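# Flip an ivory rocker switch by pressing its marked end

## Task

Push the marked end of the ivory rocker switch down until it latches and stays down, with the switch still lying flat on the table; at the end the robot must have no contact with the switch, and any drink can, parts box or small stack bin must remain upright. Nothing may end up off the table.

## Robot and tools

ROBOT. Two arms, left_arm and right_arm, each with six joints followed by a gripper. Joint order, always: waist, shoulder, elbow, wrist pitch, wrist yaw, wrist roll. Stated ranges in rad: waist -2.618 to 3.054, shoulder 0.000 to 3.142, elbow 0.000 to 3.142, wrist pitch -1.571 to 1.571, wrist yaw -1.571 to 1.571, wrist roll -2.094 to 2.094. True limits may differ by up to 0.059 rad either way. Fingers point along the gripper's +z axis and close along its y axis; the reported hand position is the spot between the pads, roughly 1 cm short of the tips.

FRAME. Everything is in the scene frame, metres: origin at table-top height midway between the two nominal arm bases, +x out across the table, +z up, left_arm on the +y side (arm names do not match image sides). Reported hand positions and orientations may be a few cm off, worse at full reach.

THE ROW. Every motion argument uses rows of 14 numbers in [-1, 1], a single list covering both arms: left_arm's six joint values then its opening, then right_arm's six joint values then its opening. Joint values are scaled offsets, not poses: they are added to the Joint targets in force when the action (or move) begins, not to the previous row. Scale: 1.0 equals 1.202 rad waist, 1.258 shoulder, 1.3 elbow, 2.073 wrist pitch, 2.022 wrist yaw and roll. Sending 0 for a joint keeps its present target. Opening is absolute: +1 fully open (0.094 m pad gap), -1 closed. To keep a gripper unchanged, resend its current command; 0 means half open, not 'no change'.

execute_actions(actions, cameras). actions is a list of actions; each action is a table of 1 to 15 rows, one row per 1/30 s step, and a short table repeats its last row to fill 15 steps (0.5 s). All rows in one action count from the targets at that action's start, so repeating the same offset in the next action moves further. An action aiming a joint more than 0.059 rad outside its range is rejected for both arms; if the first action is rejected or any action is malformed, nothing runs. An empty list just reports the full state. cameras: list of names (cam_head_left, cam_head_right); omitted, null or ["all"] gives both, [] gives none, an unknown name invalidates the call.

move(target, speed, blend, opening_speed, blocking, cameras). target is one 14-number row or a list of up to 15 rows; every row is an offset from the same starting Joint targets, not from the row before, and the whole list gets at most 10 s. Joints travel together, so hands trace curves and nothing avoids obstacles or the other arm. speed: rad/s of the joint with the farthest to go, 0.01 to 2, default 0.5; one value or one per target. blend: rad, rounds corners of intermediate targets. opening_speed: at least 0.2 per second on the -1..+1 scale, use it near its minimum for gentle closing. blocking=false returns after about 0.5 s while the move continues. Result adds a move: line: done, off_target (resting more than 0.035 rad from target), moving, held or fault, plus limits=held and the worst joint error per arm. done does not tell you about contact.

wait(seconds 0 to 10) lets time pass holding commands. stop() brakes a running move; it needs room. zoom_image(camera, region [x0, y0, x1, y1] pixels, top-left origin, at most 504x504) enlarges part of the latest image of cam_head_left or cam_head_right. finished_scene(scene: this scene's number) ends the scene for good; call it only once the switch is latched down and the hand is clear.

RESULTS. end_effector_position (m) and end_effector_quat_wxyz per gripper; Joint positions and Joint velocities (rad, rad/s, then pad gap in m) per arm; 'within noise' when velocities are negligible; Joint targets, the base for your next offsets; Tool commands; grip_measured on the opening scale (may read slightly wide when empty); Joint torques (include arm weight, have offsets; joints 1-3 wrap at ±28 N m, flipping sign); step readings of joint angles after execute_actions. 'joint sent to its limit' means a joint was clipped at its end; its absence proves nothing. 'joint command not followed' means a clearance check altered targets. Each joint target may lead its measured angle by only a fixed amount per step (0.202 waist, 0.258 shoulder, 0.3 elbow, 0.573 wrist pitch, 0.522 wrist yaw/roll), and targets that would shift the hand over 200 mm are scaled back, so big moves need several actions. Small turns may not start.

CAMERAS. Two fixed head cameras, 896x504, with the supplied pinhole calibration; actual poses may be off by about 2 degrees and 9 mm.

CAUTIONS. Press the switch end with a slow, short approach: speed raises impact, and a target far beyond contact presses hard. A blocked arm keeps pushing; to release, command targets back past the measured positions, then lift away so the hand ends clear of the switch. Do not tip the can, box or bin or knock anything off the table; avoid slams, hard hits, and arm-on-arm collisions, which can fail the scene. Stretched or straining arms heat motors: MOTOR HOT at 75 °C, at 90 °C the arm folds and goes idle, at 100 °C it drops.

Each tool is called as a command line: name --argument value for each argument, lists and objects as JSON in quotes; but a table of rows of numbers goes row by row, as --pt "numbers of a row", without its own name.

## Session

execute_actions --actions '[]'

Scene clock: 0.00 s.
left_arm: end_effector_position=(+0.4364, +0.2538, +0.1116) grip_measured=+1.000 end_effector_quat_wxyz=(+0.579, +0.028, +0.810, -0.084) | right_arm: end_effector_position=(+0.3944, -0.2769, +0.0830) grip_measured=+1.000 end_effector_quat_wxyz=(+0.563, +0.034, +0.826, +0.021)
Joint positions: left_arm=[0.065 1.514 0.411 0.774 0.215 -0.036 0.094] | right_arm=[-0.117 1.567 0.353 0.835 -0.132 0.026 0.094]
Joint velocities: within noise
Joint torques (N m): no reading
Heat: left arm: 24 °C; right arm: 29 °C.
Joint targets: left_arm=[0.065 1.504 0.421 0.785 0.216 -0.036] | right_arm=[-0.117 1.561 0.359 0.836 -0.133 0.026]
Tool commands: left_gripper/opening=+1.0 right_gripper/opening=+1.0

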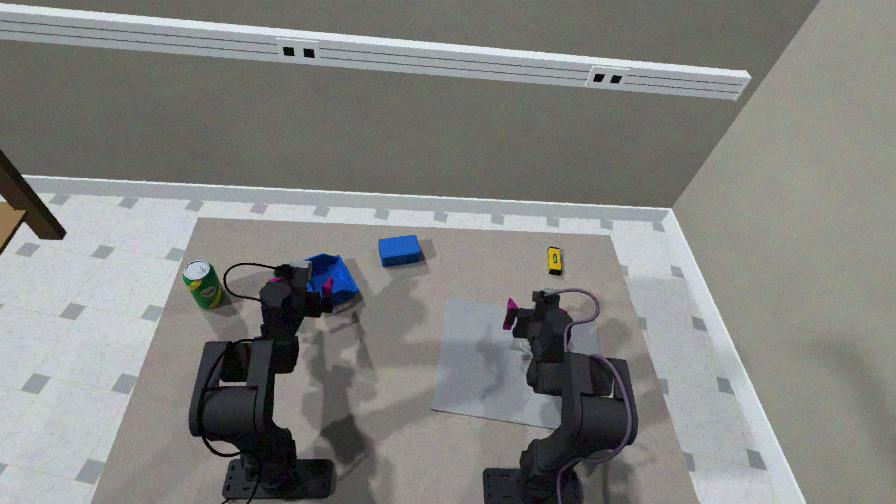

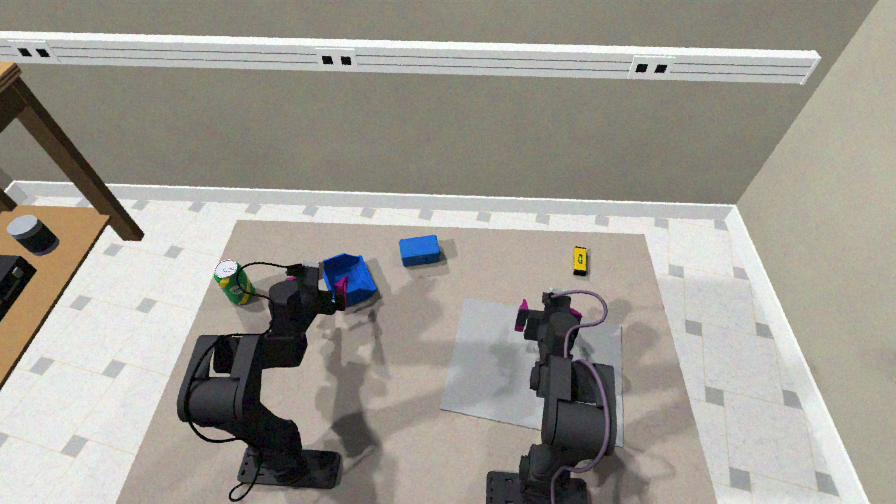

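move --target '[0, 0, 0, 0, 0, 0, 1, -0.416, 0.023, 0.79, -1.0, 0.0658, -0.0129, -1]' --speed 1.4 --opening_speed 1.5

zoom_image --camera "cam_head_right" --region '[500, 310, 580, 370]'

zoom_image --camera "cam_head_left" --region '[490, 310, 570, 370]'

Scene clock: 8.50 s.
left_arm: end_effector_position=(+0.4364, +0.2538, +0.1116) grip_measured=+1.000 end_effector_quat_wxyz=(+0.579, +0.028, +0.810, -0.084) | right_arm: end_effector_position=(+0.2491, -0.4233, +0.1406) grip_measured=-0.997 end_effector_quat_wxyz=(+0.060, +0.318, +0.946, -0.013)
Joint positions: left_arm=[0.065 1.514 0.411 0.774 0.215 -0.036 0.094] | right_arm=[-0.613 1.573 1.351 -1.226 -0.012 0.005 0]
Joint torques (N m): left_arm=[-0.02 -5.31 7.24 2.25 0.1 -0.02] | right_arm=[-0.31 -4.16 9.69 0.45 0.13 -0.08]
Joint targets: left_arm=[0.065 1.504 0.421 0.785 0.216 -0.036] | right_arm=[-0.617 1.590 1.386 -1.237 0.000 0.000]
move: done

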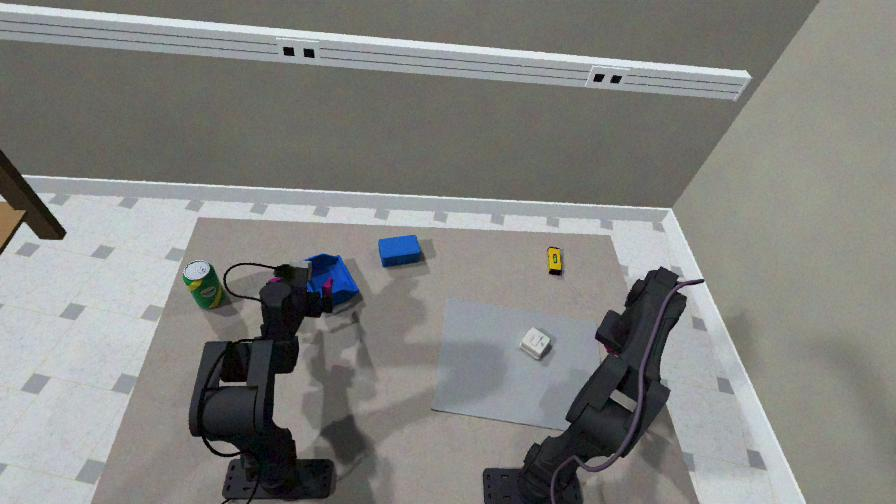

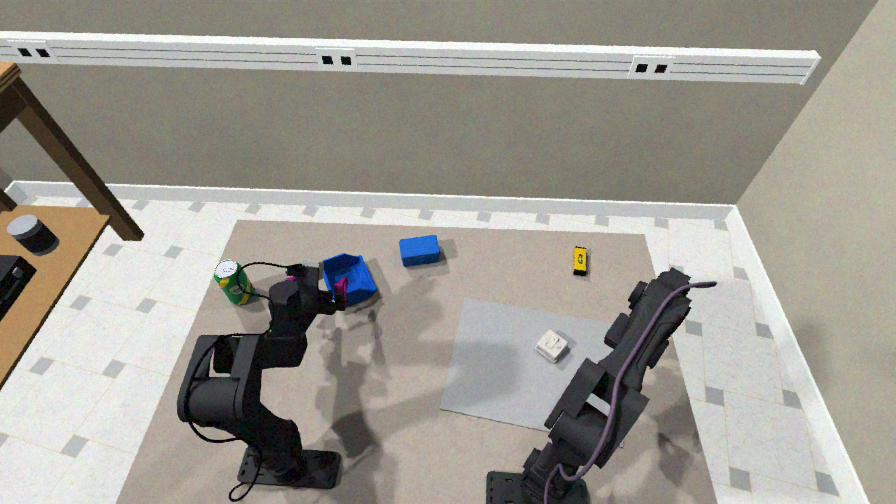

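Scaled by 6.300 from the camera's 896x504 image, which has a finer 1280x720 frame.

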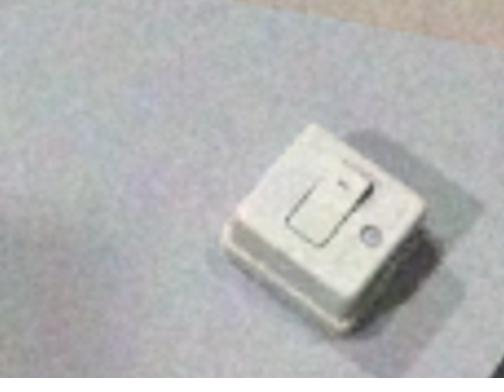

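Scaled by 6.300 from the camera's 896x504 image, which has a finer 1280x720 frame.

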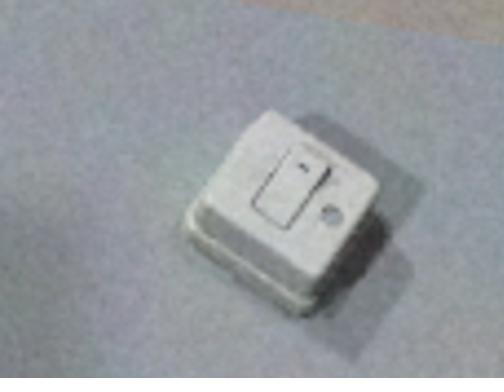

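zoom_image --camera "cam_head_right" --region '[533, 326, 573, 366]'

zoom_image --camera "cam_head_left" --region '[516, 322, 556, 362]'

zoom_image --camera "cam_head_left" --region '[570, 310, 650, 370]'

Scaled by 12.600 from the camera's 896x504 image, which has a finer 1280x720 frame.

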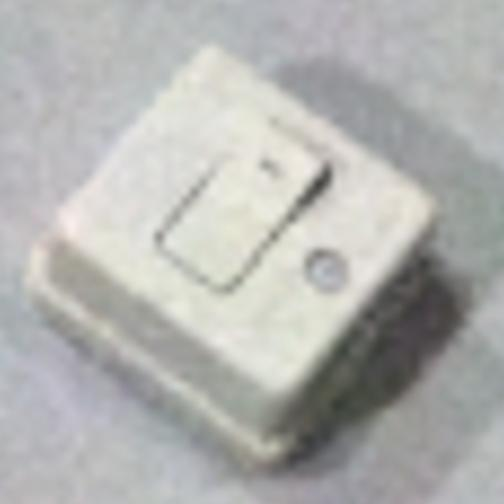

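Scaled by 12.600 from the camera's 896x504 image, which has a finer 1280x720 frame.

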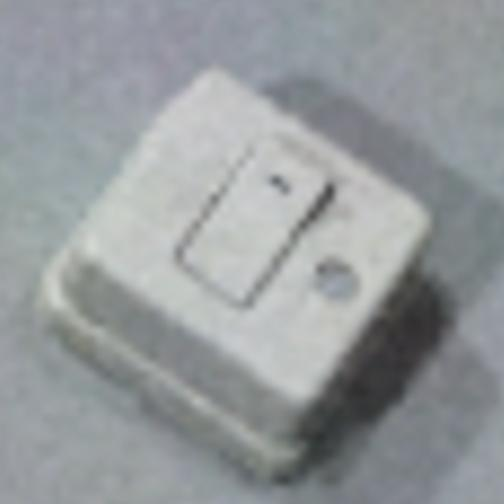

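Scaled by 6.300 from the camera's 896x504 image, which has a finer 1280x720 frame.

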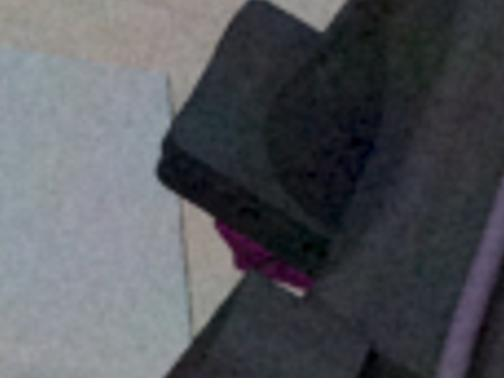

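move --pt "0 0 0 0 0 0 1 0.4002 0.2464 0.0169 0.0806 0 0 -1" --pt "0 0 0 0 0 0 1 0.4002 0.2663 -0.0469 0.124 0 0 -1" --pt "0 0 0 0 0 0 1 0.4002 0.3498 -0.1123 0.1529 0 0 -1" --speed '[0.8, 0.15, 0.12]' --cameras '["cam_head_left", "cam_head_right"]'

zoom_image --camera "cam_head_left" --region '[510, 310, 570, 370]'

Scene clock: 31.87 s.
left_arm: end_effector_position=(+0.4364, +0.2538, +0.1116) grip_measured=+1.000 end_effector_quat_wxyz=(+0.579, +0.028, +0.810, -0.084) | right_arm: end_effector_position=(+0.3472, -0.2980, +0.0335) grip_measured=-0.997 end_effector_quat_wxyz=(+0.002, +0.083, +0.997, +0.002)
Joint positions: left_arm=[0.065 1.514 0.411 0.774 0.215 -0.036 0.094] | right_arm=[-0.132 1.913 1.328 -0.981 -0.004 0.004 0]
Joint torques (N m): left_arm=[-0.01 -5.29 7.31 2.25 0.09 -0.01] | right_arm=[-0.4 0.31 -0.84 1.03 0.04 -0.07]
Heat: left arm: 30 °C; right arm: 31 °C.
Joint targets: left_arm=[0.065 1.504 0.421 0.785 0.216 -0.036] | right_arm=[-0.136 2.030 1.240 -0.920 0.000 0.000]
move: off_target (right_arm); right_arm: the shoulder is farthest, 0.117 rad from its target

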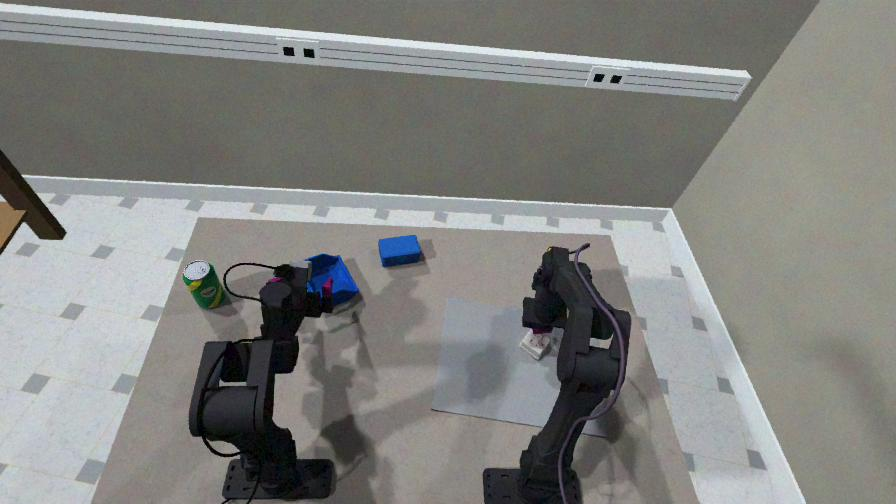

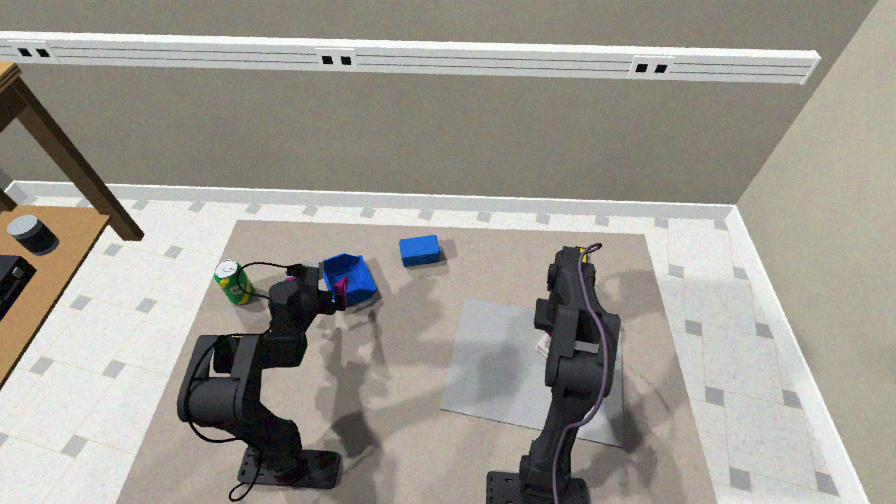

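Scaled by 8.400 from the camera's 896x504 image, which has a finer 1280x720 frame.

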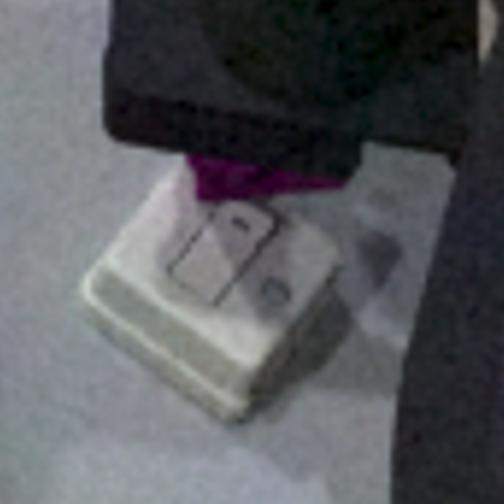

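zoom_image --camera "cam_head_left" --region '[518, 320, 558, 360]'

Scaled by 12.600 from the camera's 896x504 image, which has a finer 1280x720 frame.

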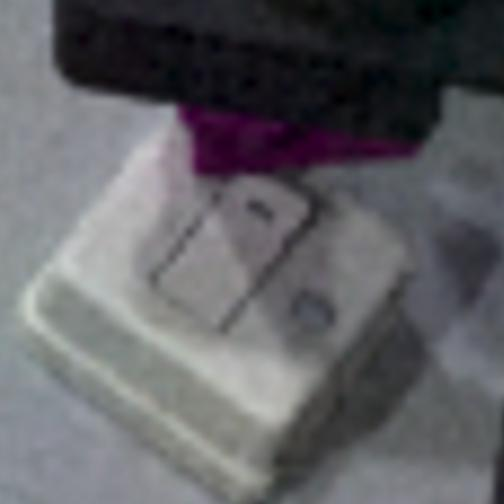

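move --pt "0 0 0 0 0 0 1 0 -0.1367 0.1069 -0.0724 0 0 -1" --pt "0 0 0 0 0 0 1 -0.0158 -0.1367 0.1069 -0.0724 0 0 -1" --speed '[0.3, 0.1]'

zoom_image --camera "cam_head_left" --region '[518, 320, 558, 360]'

zoom_image --camera "cam_head_right" --region '[523, 316, 573, 366]'

Scene clock: 45.90 s.
left_arm: end_effector_position=(+0.4364, +0.2538, +0.1116) grip_measured=+1.000 end_effector_quat_wxyz=(+0.579, +0.028, +0.810, -0.084) | right_arm: end_effector_position=(+0.3342, -0.3031, +0.0443) grip_measured=-0.997 end_effector_quat_wxyz=(-0.018, +0.093, +0.995, +0.004)
Joint positions: left_arm=[0.065 1.514 0.411 0.774 0.215 -0.036 0.094] | right_arm=[-0.153 1.894 1.345 -1.059 -0.004 0.004 0]
Joint torques (N m): left_arm=[-0.01 -5.2 7.25 2.26 0.08 -0.04] | right_arm=[-0.21 -10.35 9.09 0.1 0.04 -0.06]
Joint targets: left_arm=[0.065 1.504 0.421 0.785 0.216 -0.036] | right_arm=[-0.155 1.858 1.379 -1.071 0.000 0.000]
move: done

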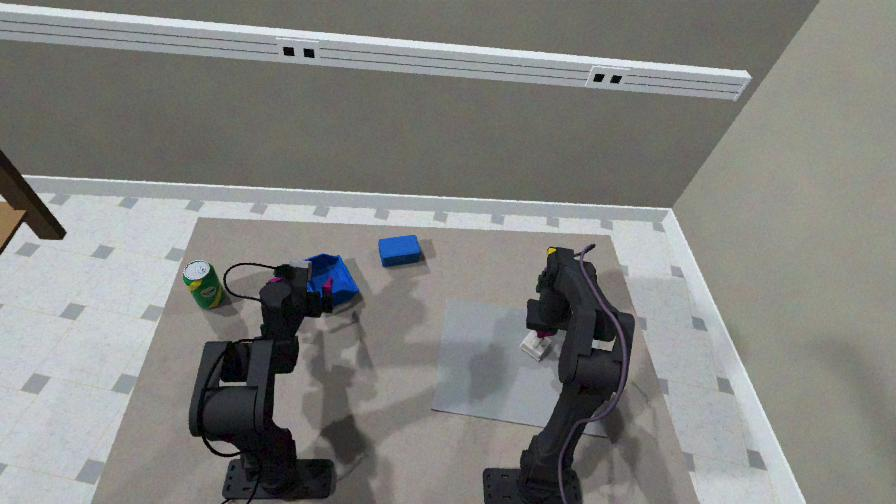

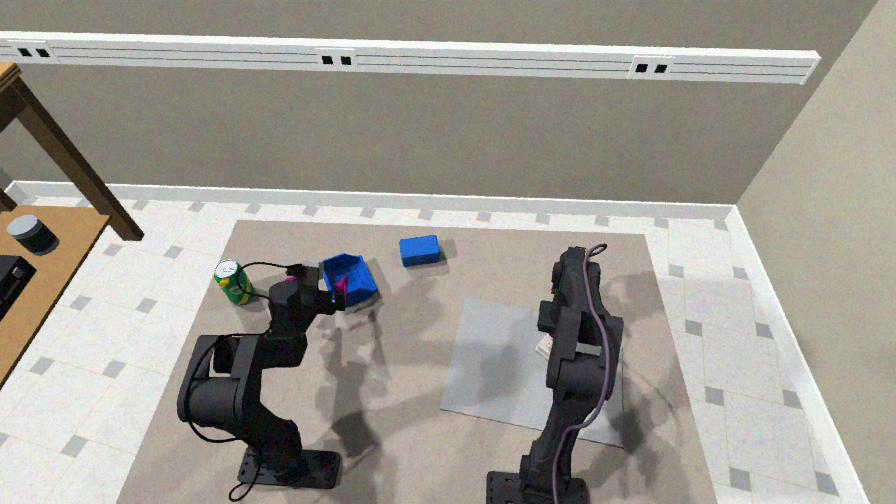

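Scaled by 12.600 from the camera's 896x504 image, which has a finer 1280x720 frame.

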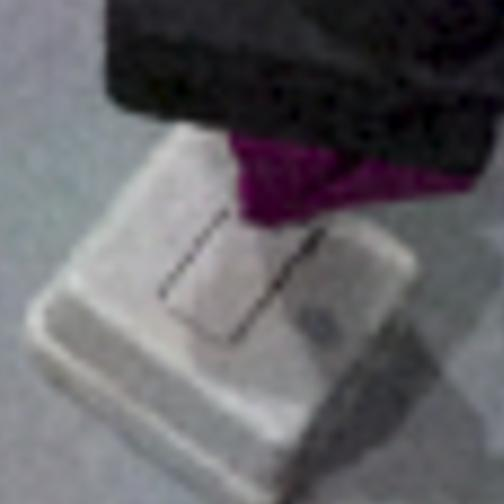

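Scaled by 10.080 from the camera's 896x504 image, which has a finer 1280x720 frame.

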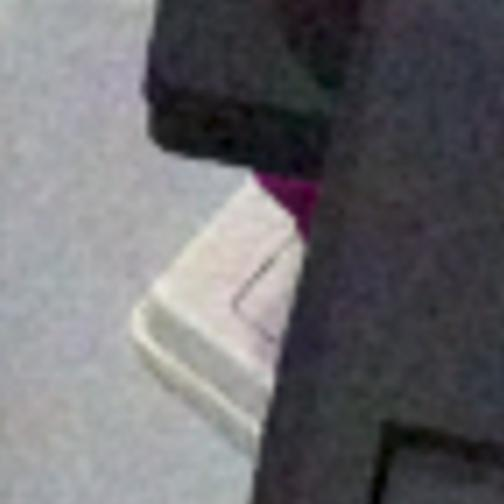

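move --pt "0 0 0 0 0 0 1 0 0.0286 -0.0262 0.0217 0 0 -1" --pt "0 0 0 0 0 0 1 0 0.0374 -0.0677 0.0511 0 0 -1" --pt "0 0 0 0 0 0 1 0 0.1288 -0.1377 0.0849 0 0 -1" --speed '[0.15, 0.12, 0.12]'

zoom_image --camera "cam_head_left" --region '[518, 320, 558, 360]'

Scene clock: 54.83 s.
left_arm: end_effector_position=(+0.4364, +0.2538, +0.1116) grip_measured=+1.000 end_effector_quat_wxyz=(+0.579, +0.028, +0.810, -0.084) | right_arm: end_effector_position=(+0.3407, -0.3045, +0.0310) grip_measured=-0.997 end_effector_quat_wxyz=(+0.004, +0.093, +0.996, +0.001)
Joint positions: left_arm=[0.065 1.514 0.411 0.774 0.215 -0.036 0.094] | right_arm=[-0.153 1.894 1.29 -0.959 -0.003 0.004 0]
Joint torques (N m): left_arm=[-0.09 -5.31 7.34 2.26 0.09 -0.03] | right_arm=[-0.2 1.24 -1.06 1.11 0.03 -0.07]
Joint targets: left_arm=[0.065 1.504 0.421 0.785 0.216 -0.036] | right_arm=[-0.155 2.020 1.200 -0.895 0.000 0.000]
move: off_target (right_arm); right_arm: the shoulder is farthest, 0.127 rad from its target

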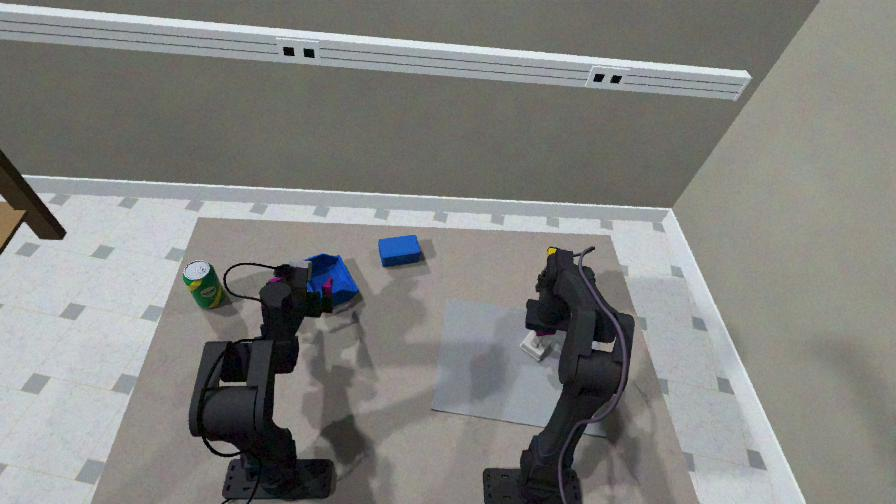

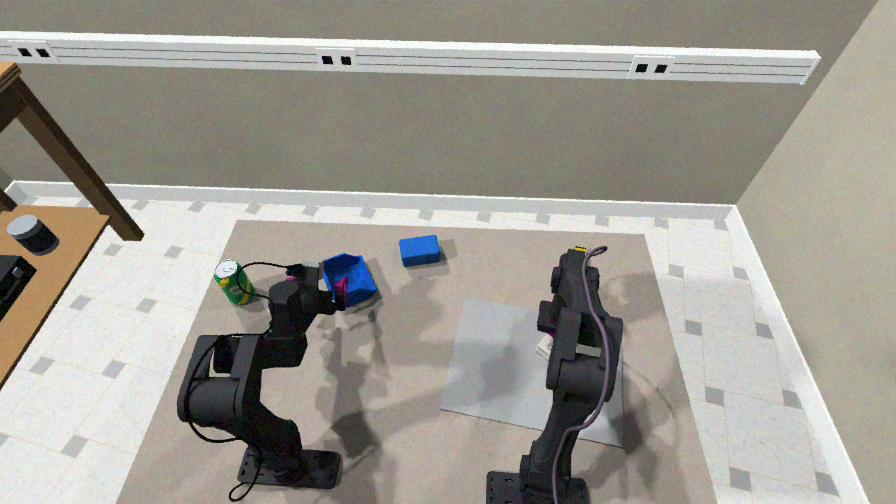

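Scaled by 12.600 from the camera's 896x504 image, which has a finer 1280x720 frame.

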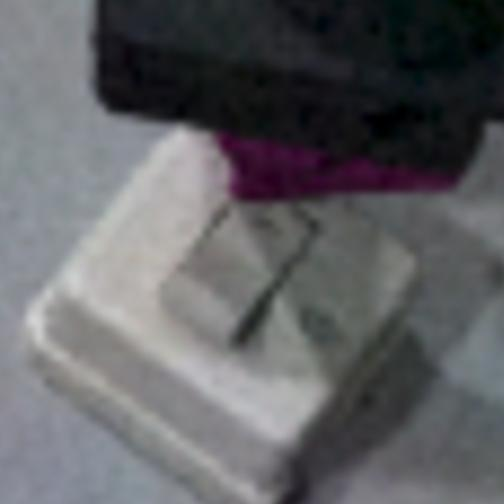

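move --pt "0 0 0 0 0 0 1 0 -0.0954 0.0846 -0.0241 0 0 -1" --pt "0 0 0 0 0 0 1 0 -0.1272 0.1538 -0.0796 0 0 -1" --pt "0 0 0 0 0 0 1 -0.3369 -0.1749 0.1692 -0.123 0 0 -1" --speed '[0.3, 0.3, 0.8]'

zoom_image --camera "cam_head_left" --region '[518, 320, 558, 360]'

zoom_image --camera "cam_head_right" --region '[533, 326, 573, 366]'

Scene clock: 59.50 s.
left_arm: end_effector_position=(+0.4364, +0.2538, +0.1116) grip_measured=+1.000 end_effector_quat_wxyz=(+0.579, +0.028, +0.810, -0.084) | right_arm: end_effector_position=(+0.2804, -0.4287, +0.0738) grip_measured=-0.997 end_effector_quat_wxyz=(-0.006, +0.294, +0.956, +0.003)
Joint positions: left_arm=[0.065 1.514 0.411 0.774 0.215 -0.036 0.094] | right_arm=[-0.565 1.832 1.387 -1.138 -0.002 0.003 0]
Joint torques (N m): left_arm=[-0.06 -5.19 7.36 2.24 0.11 -0.03] | right_arm=[0.4 -9.72 9.21 0.21 0.02 -0.06]
Joint targets: left_arm=[0.065 1.504 0.421 0.785 0.216 -0.036] | right_arm=[-0.560 1.800 1.420 -1.150 0.000 0.000]
move: done

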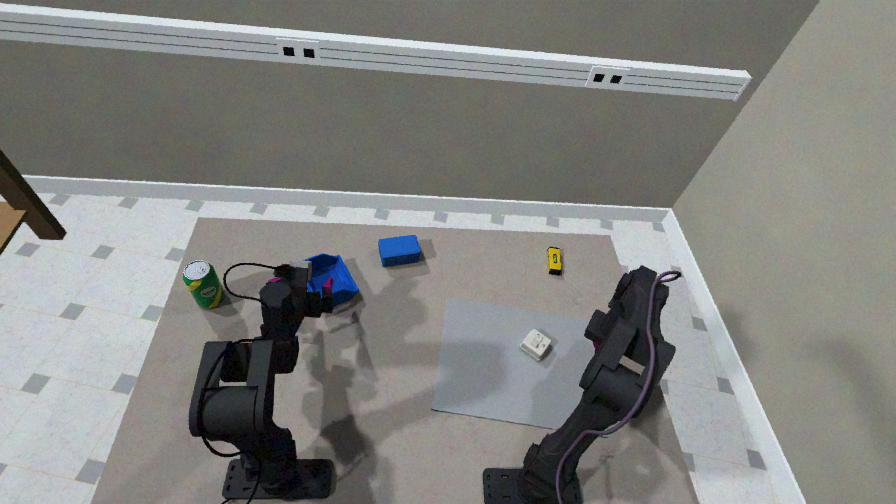

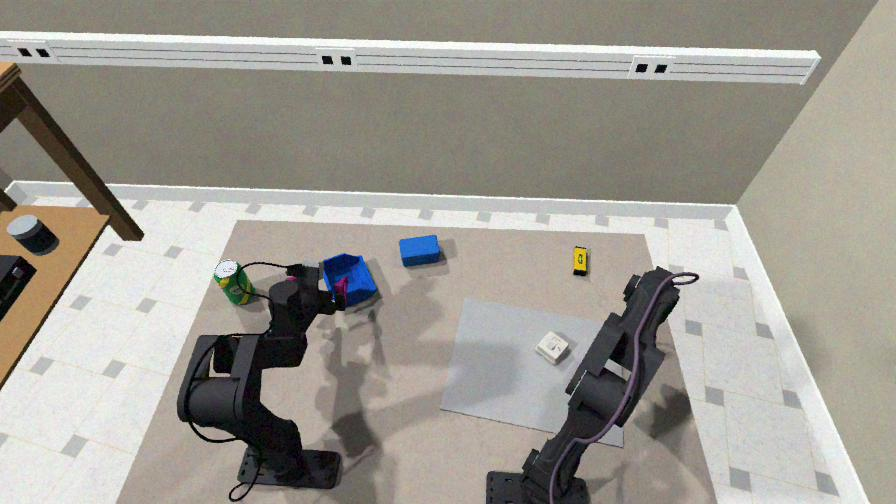

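Scaled by 12.600 from the camera's 896x504 image, which has a finer 1280x720 frame.

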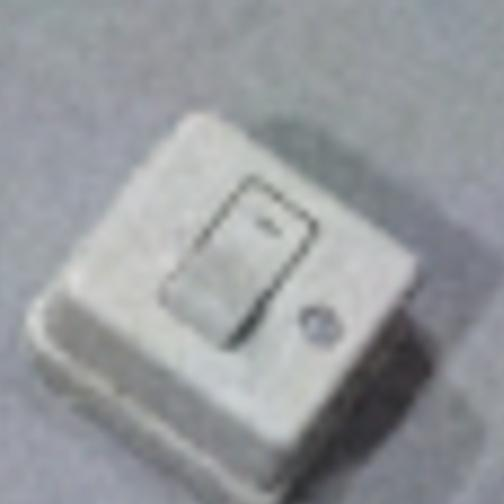

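Scaled by 12.600 from the camera's 896x504 image, which has a finer 1280x720 frame.

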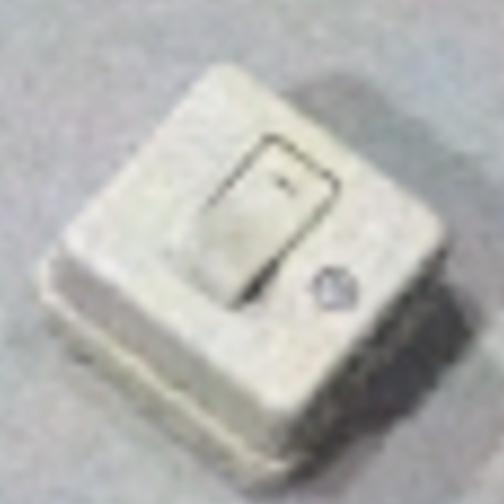

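finished_scene --scene 2

The scene is finished: the task was done.


## Next scene

The same job, from a new start.

execute_actions --actions '[]'

Scene clock: 0.00 s.
left_arm: end_effector_position=(+0.4252, +0.2846, +0.1121) grip_measured=+1.000 end_effector_quat_wxyz=(+0.604, -0.041, +0.796, +0.012) | right_arm: end_effector_position=(+0.4148, -0.2792, +0.1161) grip_measured=+1.000 end_effector_quat_wxyz=(+0.622, +0.064, +0.779, -0.053)
Joint positions: left_arm=[0.015 1.501 0.327 0.9 -0.072 -0.052 0.094] | right_arm=[-0.001 1.617 0.385 1.006 0.133 0.026 0.094]
Joint velocities: within noise
Joint torques (N m): no reading
Heat: left arm: 24 °C; right arm: 27 °C.
Joint targets: left_arm=[0.015 1.492 0.336 0.910 -0.072 -0.052] | right_arm=[-0.001 1.609 0.392 1.009 0.134 0.026]
Tool commands: left_gripper/opening=+1.0 right_gripper/opening=+1.0

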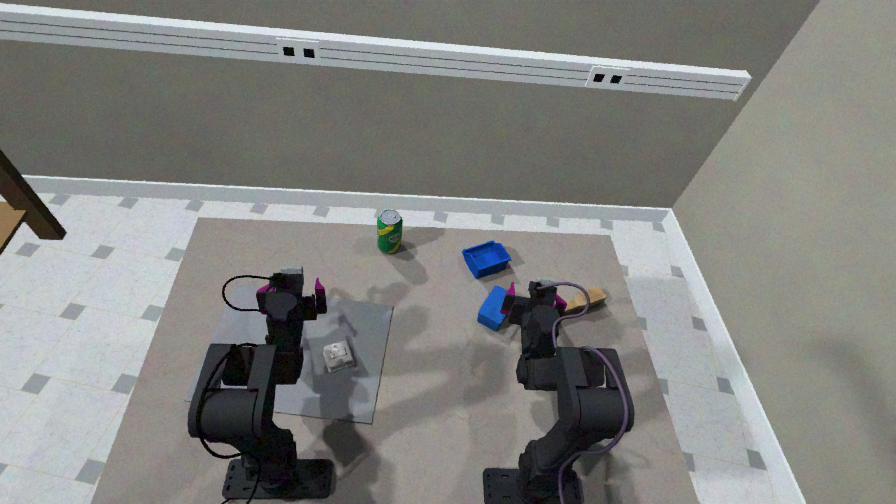

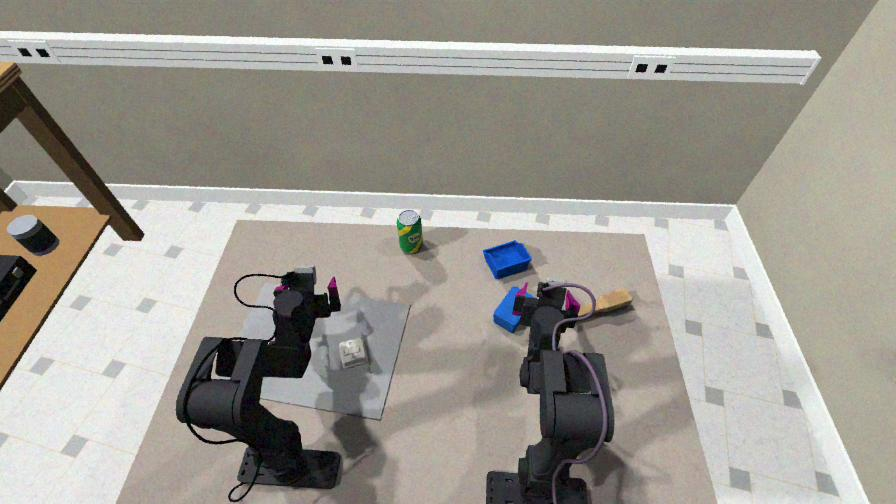

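zoom_image --camera "cam_head_left" --region '[318, 335, 358, 375]'

zoom_image --camera "cam_head_right" --region '[333, 331, 373, 371]'

Scaled by 12.600 from the camera's 896x504 image, which has a finer 1280x720 frame.

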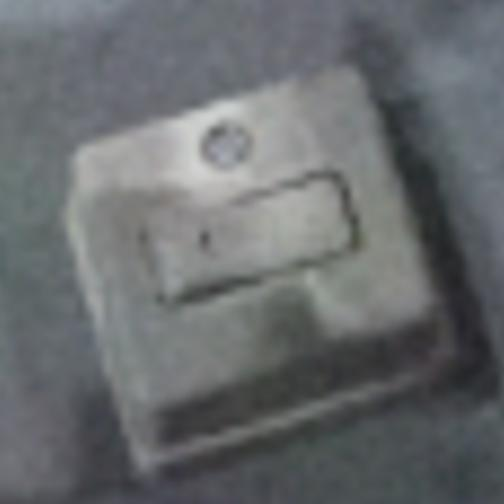

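Scaled by 12.600 from the camera's 896x504 image, which has a finer 1280x720 frame.

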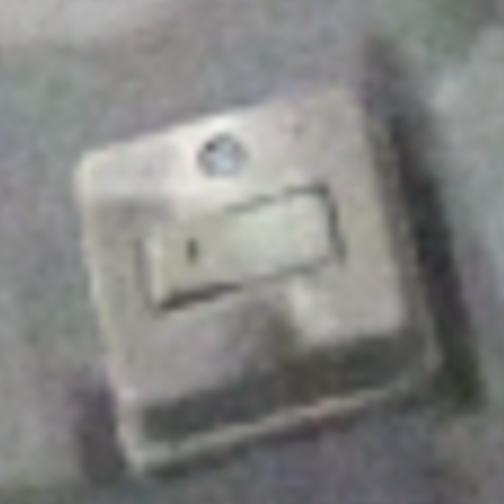

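move --pt "-0.1789 0.0541 0.79 -1.0 0.0386 0.0257 -1 0 0 0 0 0 0 1" --pt "-0.2496 0.1017 0.5477 -0.9291 0.0386 0.0257 -1 0 0 0 0 0 0 1" --speed '[1.4, 0.5]' --blend 0.08 --opening_speed 1.5

zoom_image --camera "cam_head_right" --region '[328, 321, 378, 371]'

zoom_image --camera "cam_head_left" --region '[313, 325, 363, 375]'

Scene clock: 16.57 s.
left_arm: end_effector_position=(+0.2877, +0.1958, +0.0539) grip_measured=-0.995 end_effector_quat_wxyz=(-0.011, +0.143, +0.990, +0.003) | right_arm: end_effector_position=(+0.4148, -0.2792, +0.1161) grip_measured=+1.000 end_effector_quat_wxyz=(+0.622, +0.064, +0.779, -0.053)
Joint positions: left_arm=[-0.28 1.612 1.048 -1.03 -0.003 -0.012 0] | right_arm=[-0.001 1.617 0.385 1.006 0.133 0.026 0.094]
Joint torques (N m): left_arm=[-0.46 -4.96 6.39 0.64 0.09 0.1] | right_arm=[-0.01 -5.24 5.93 2.1 0.01 -0.03]
Joint targets: left_arm=[-0.285 1.620 1.048 -1.016 0.006 -0.001] | right_arm=[-0.001 1.609 0.392 1.009 0.134 0.026]
move: done

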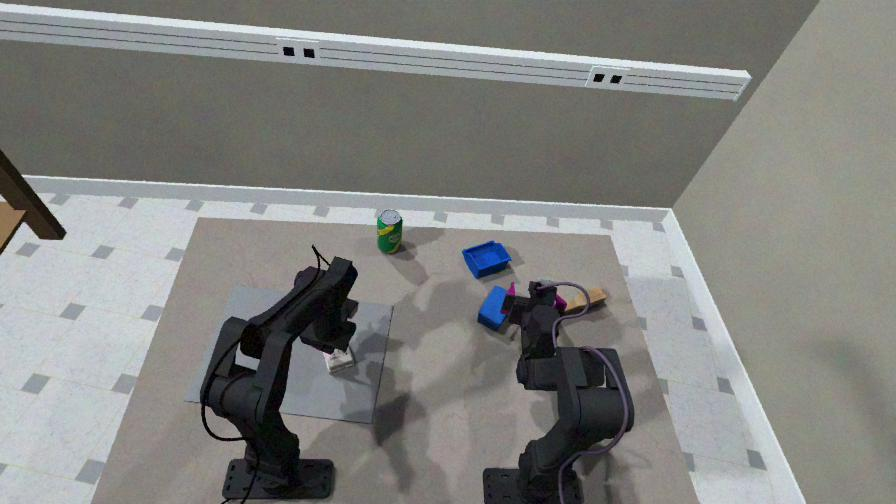

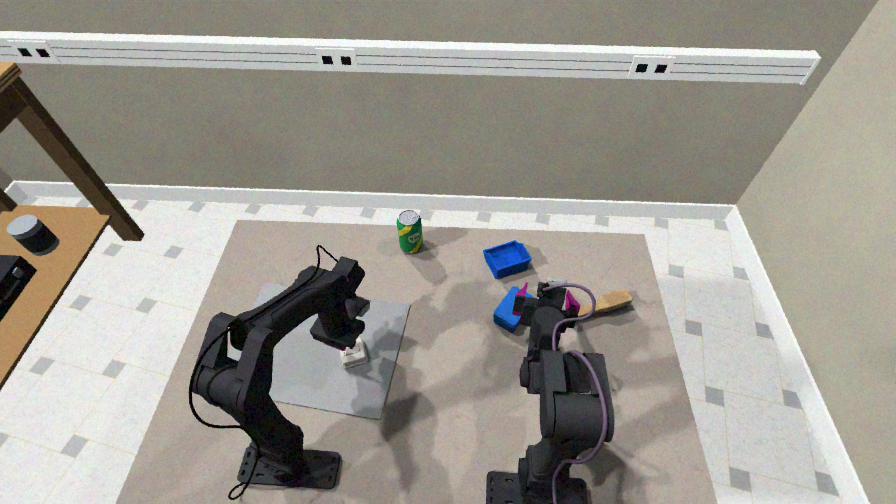

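Scaled by 10.080 from the camera's 896x504 image, which has a finer 1280x720 frame.

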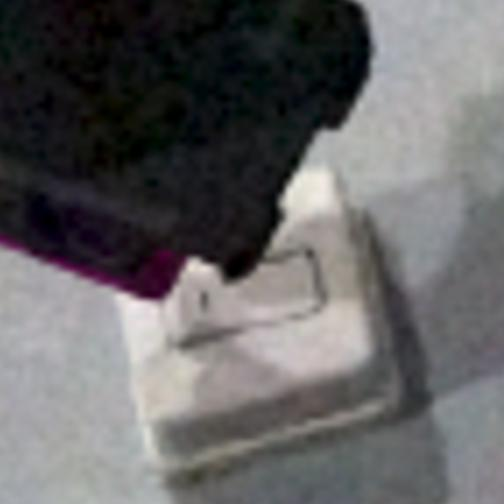

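Scaled by 10.080 from the camera's 896x504 image, which has a finer 1280x720 frame.

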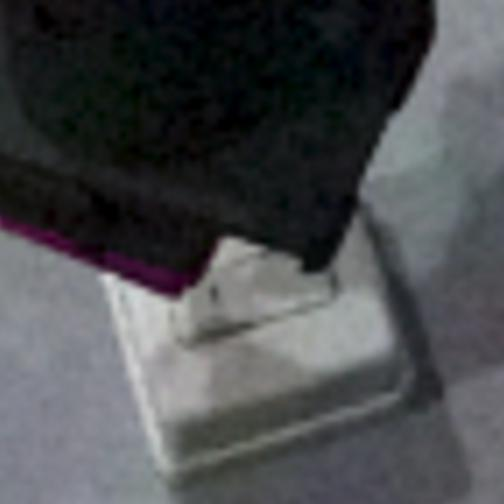

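move --pt "-0.0067 0.0119 -0.0138 0.0198 0 0 -1 0 0 0 0 0 0 1" --pt "-0.0067 0.0302 -0.05 0.0478 0 0 -1 0 0 0 0 0 0 1" --pt "-0.0067 0.1049 -0.1192 0.0791 0 0 -1 0 0 0 0 0 0 1" --pt "-0.0067 0.0159 -0.0369 0.056 0 0 -1 0 0 0 0 0 0 1" --pt "-0.0067 -0.0159 0.0323 -0.0164 0 0 -1 0 0 0 0 0 0 1" --pt "0.3619 -0.0159 0.0323 -0.0164 0 0 -1 0 0 0 0 0 0 1" --speed '[0.15, 0.15, 0.12, 0.3, 0.3, 0.8]'

zoom_image --camera "cam_head_left" --region '[318, 335, 358, 375]'

zoom_image --camera "cam_head_right" --region '[333, 331, 373, 371]'

Scene clock: 30.10 s.
left_arm: end_effector_position=(+0.2979, +0.3071, +0.0523) grip_measured=-0.995 end_effector_quat_wxyz=(-0.020, -0.071, +0.997, -0.003) | right_arm: end_effector_position=(+0.4148, -0.2792, +0.1161) grip_measured=+1.000 end_effector_quat_wxyz=(+0.622, +0.064, +0.779, -0.053)
Joint positions: left_arm=[0.149 1.635 1.066 -1.042 0.003 -0.011 0] | right_arm=[-0.001 1.617 0.385 1.006 0.133 0.026 0.094]
Joint torques (N m): left_arm=[0.02 -8.76 8.64 0.38 0.07 0.09] | right_arm=[-0.01 -5.26 5.91 2.1 0.02 -0.03]
Joint targets: left_arm=[0.150 1.600 1.090 -1.050 0.006 0.000] | right_arm=[-0.001 1.609 0.392 1.009 0.134 0.026]
move: done

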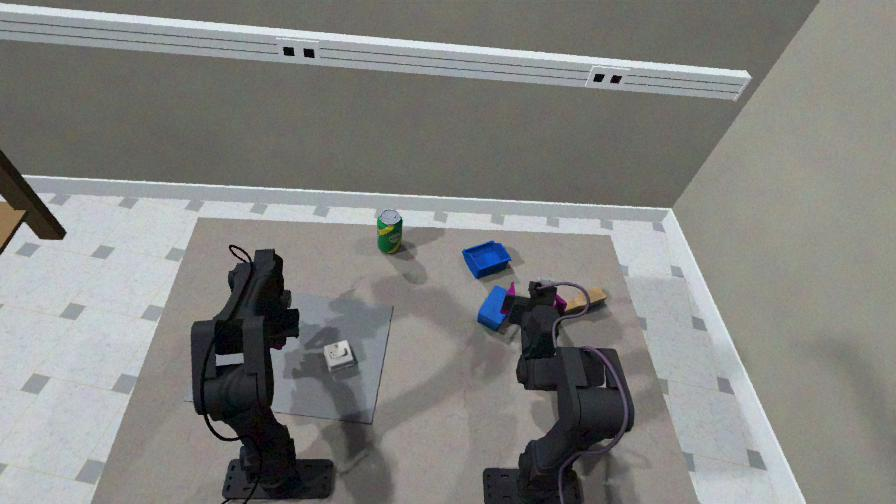

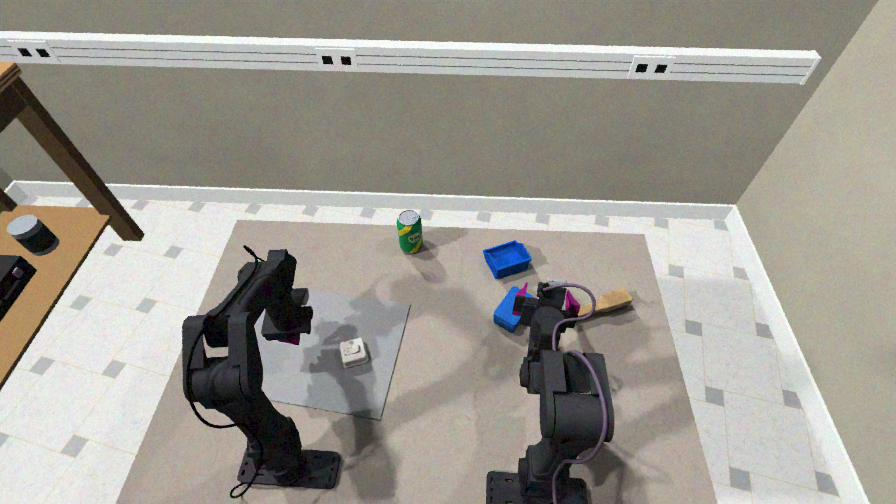

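Scaled by 12.600 from the camera's 896x504 image, which has a finer 1280x720 frame.

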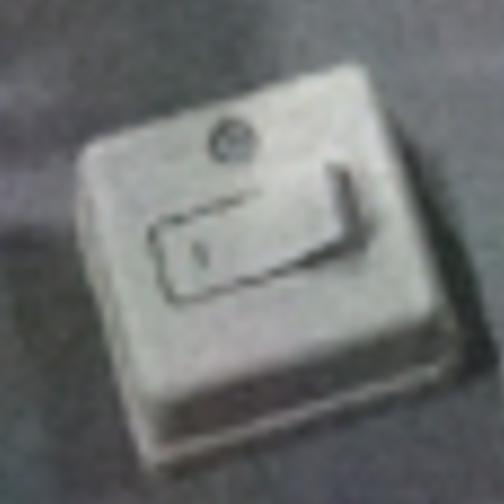

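Scaled by 12.600 from the camera's 896x504 image, which has a finer 1280x720 frame.

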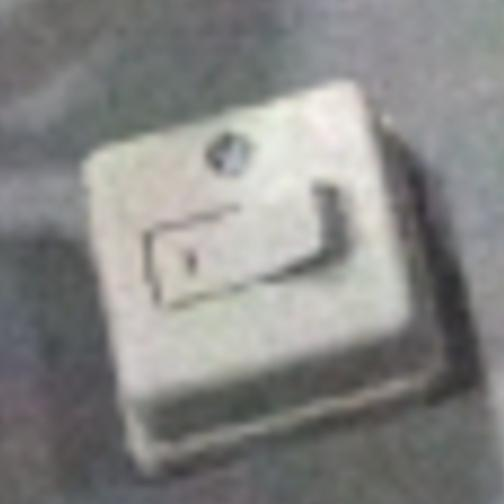

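execute_actions --actions '[]'

Scene clock: 31.37 s.
left_arm: end_effector_position=(+0.2977, +0.3070, +0.0523) grip_measured=-0.995 end_effector_quat_wxyz=(-0.020, -0.071, +0.997, -0.003) | right_arm: end_effector_position=(+0.4148, -0.2792, +0.1161) grip_measured=+1.000 end_effector_quat_wxyz=(+0.622, +0.064, +0.779, -0.053)
Joint positions: left_arm=[0.149 1.635 1.066 -1.043 0.003 -0.011 0] | right_arm=[-0.001 1.617 0.385 1.006 0.133 0.026 0.094]
Joint velocities: within noise
Joint torques (N m): left_arm=[-0.01 -8.76 8.75 0.38 0.03 0.1] | right_arm=[-0.01 -5.27 5.93 2.1 0.01 -0.02]
Heat: left arm: 25 °C; right arm: 31 °C.
Joint targets: left_arm=[0.150 1.600 1.090 -1.050 0.006 0.000] | right_arm=[-0.001 1.609 0.392 1.009 0.134 0.026]
Tool commands: left_gripper/opening=-1.0 right_gripper/opening=+1.0

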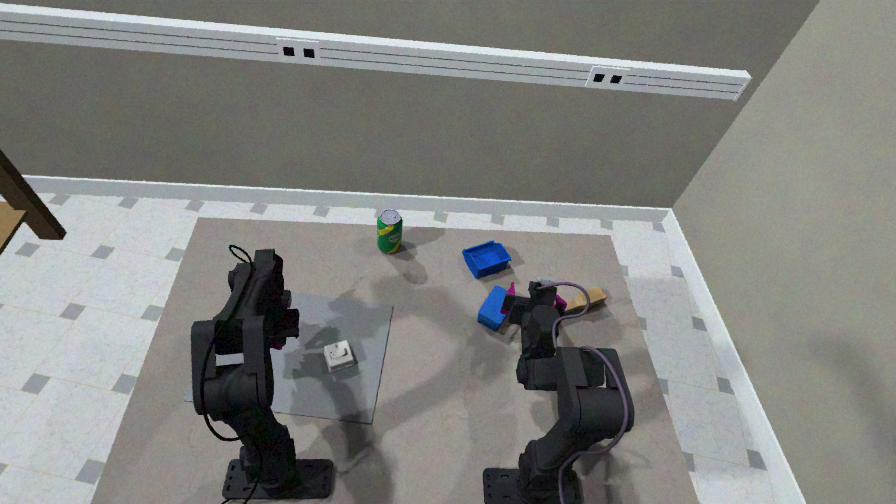

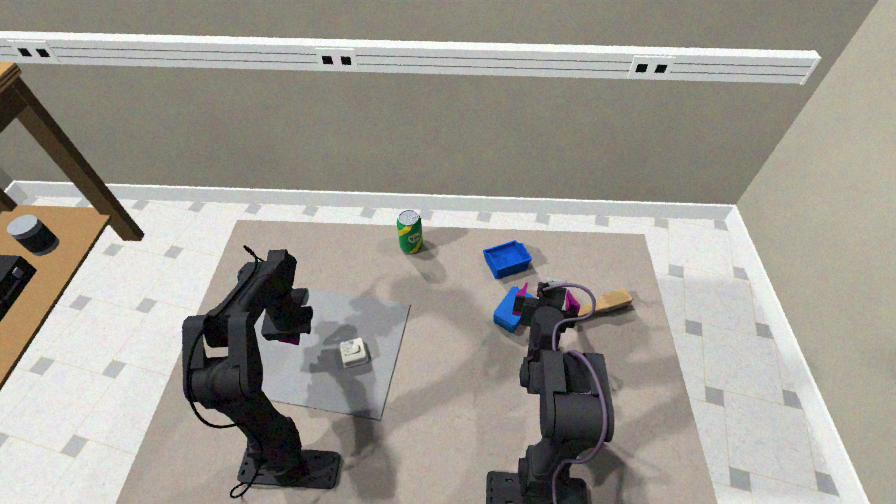

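finished_scene --scene 3

The scene is finished: the task was done.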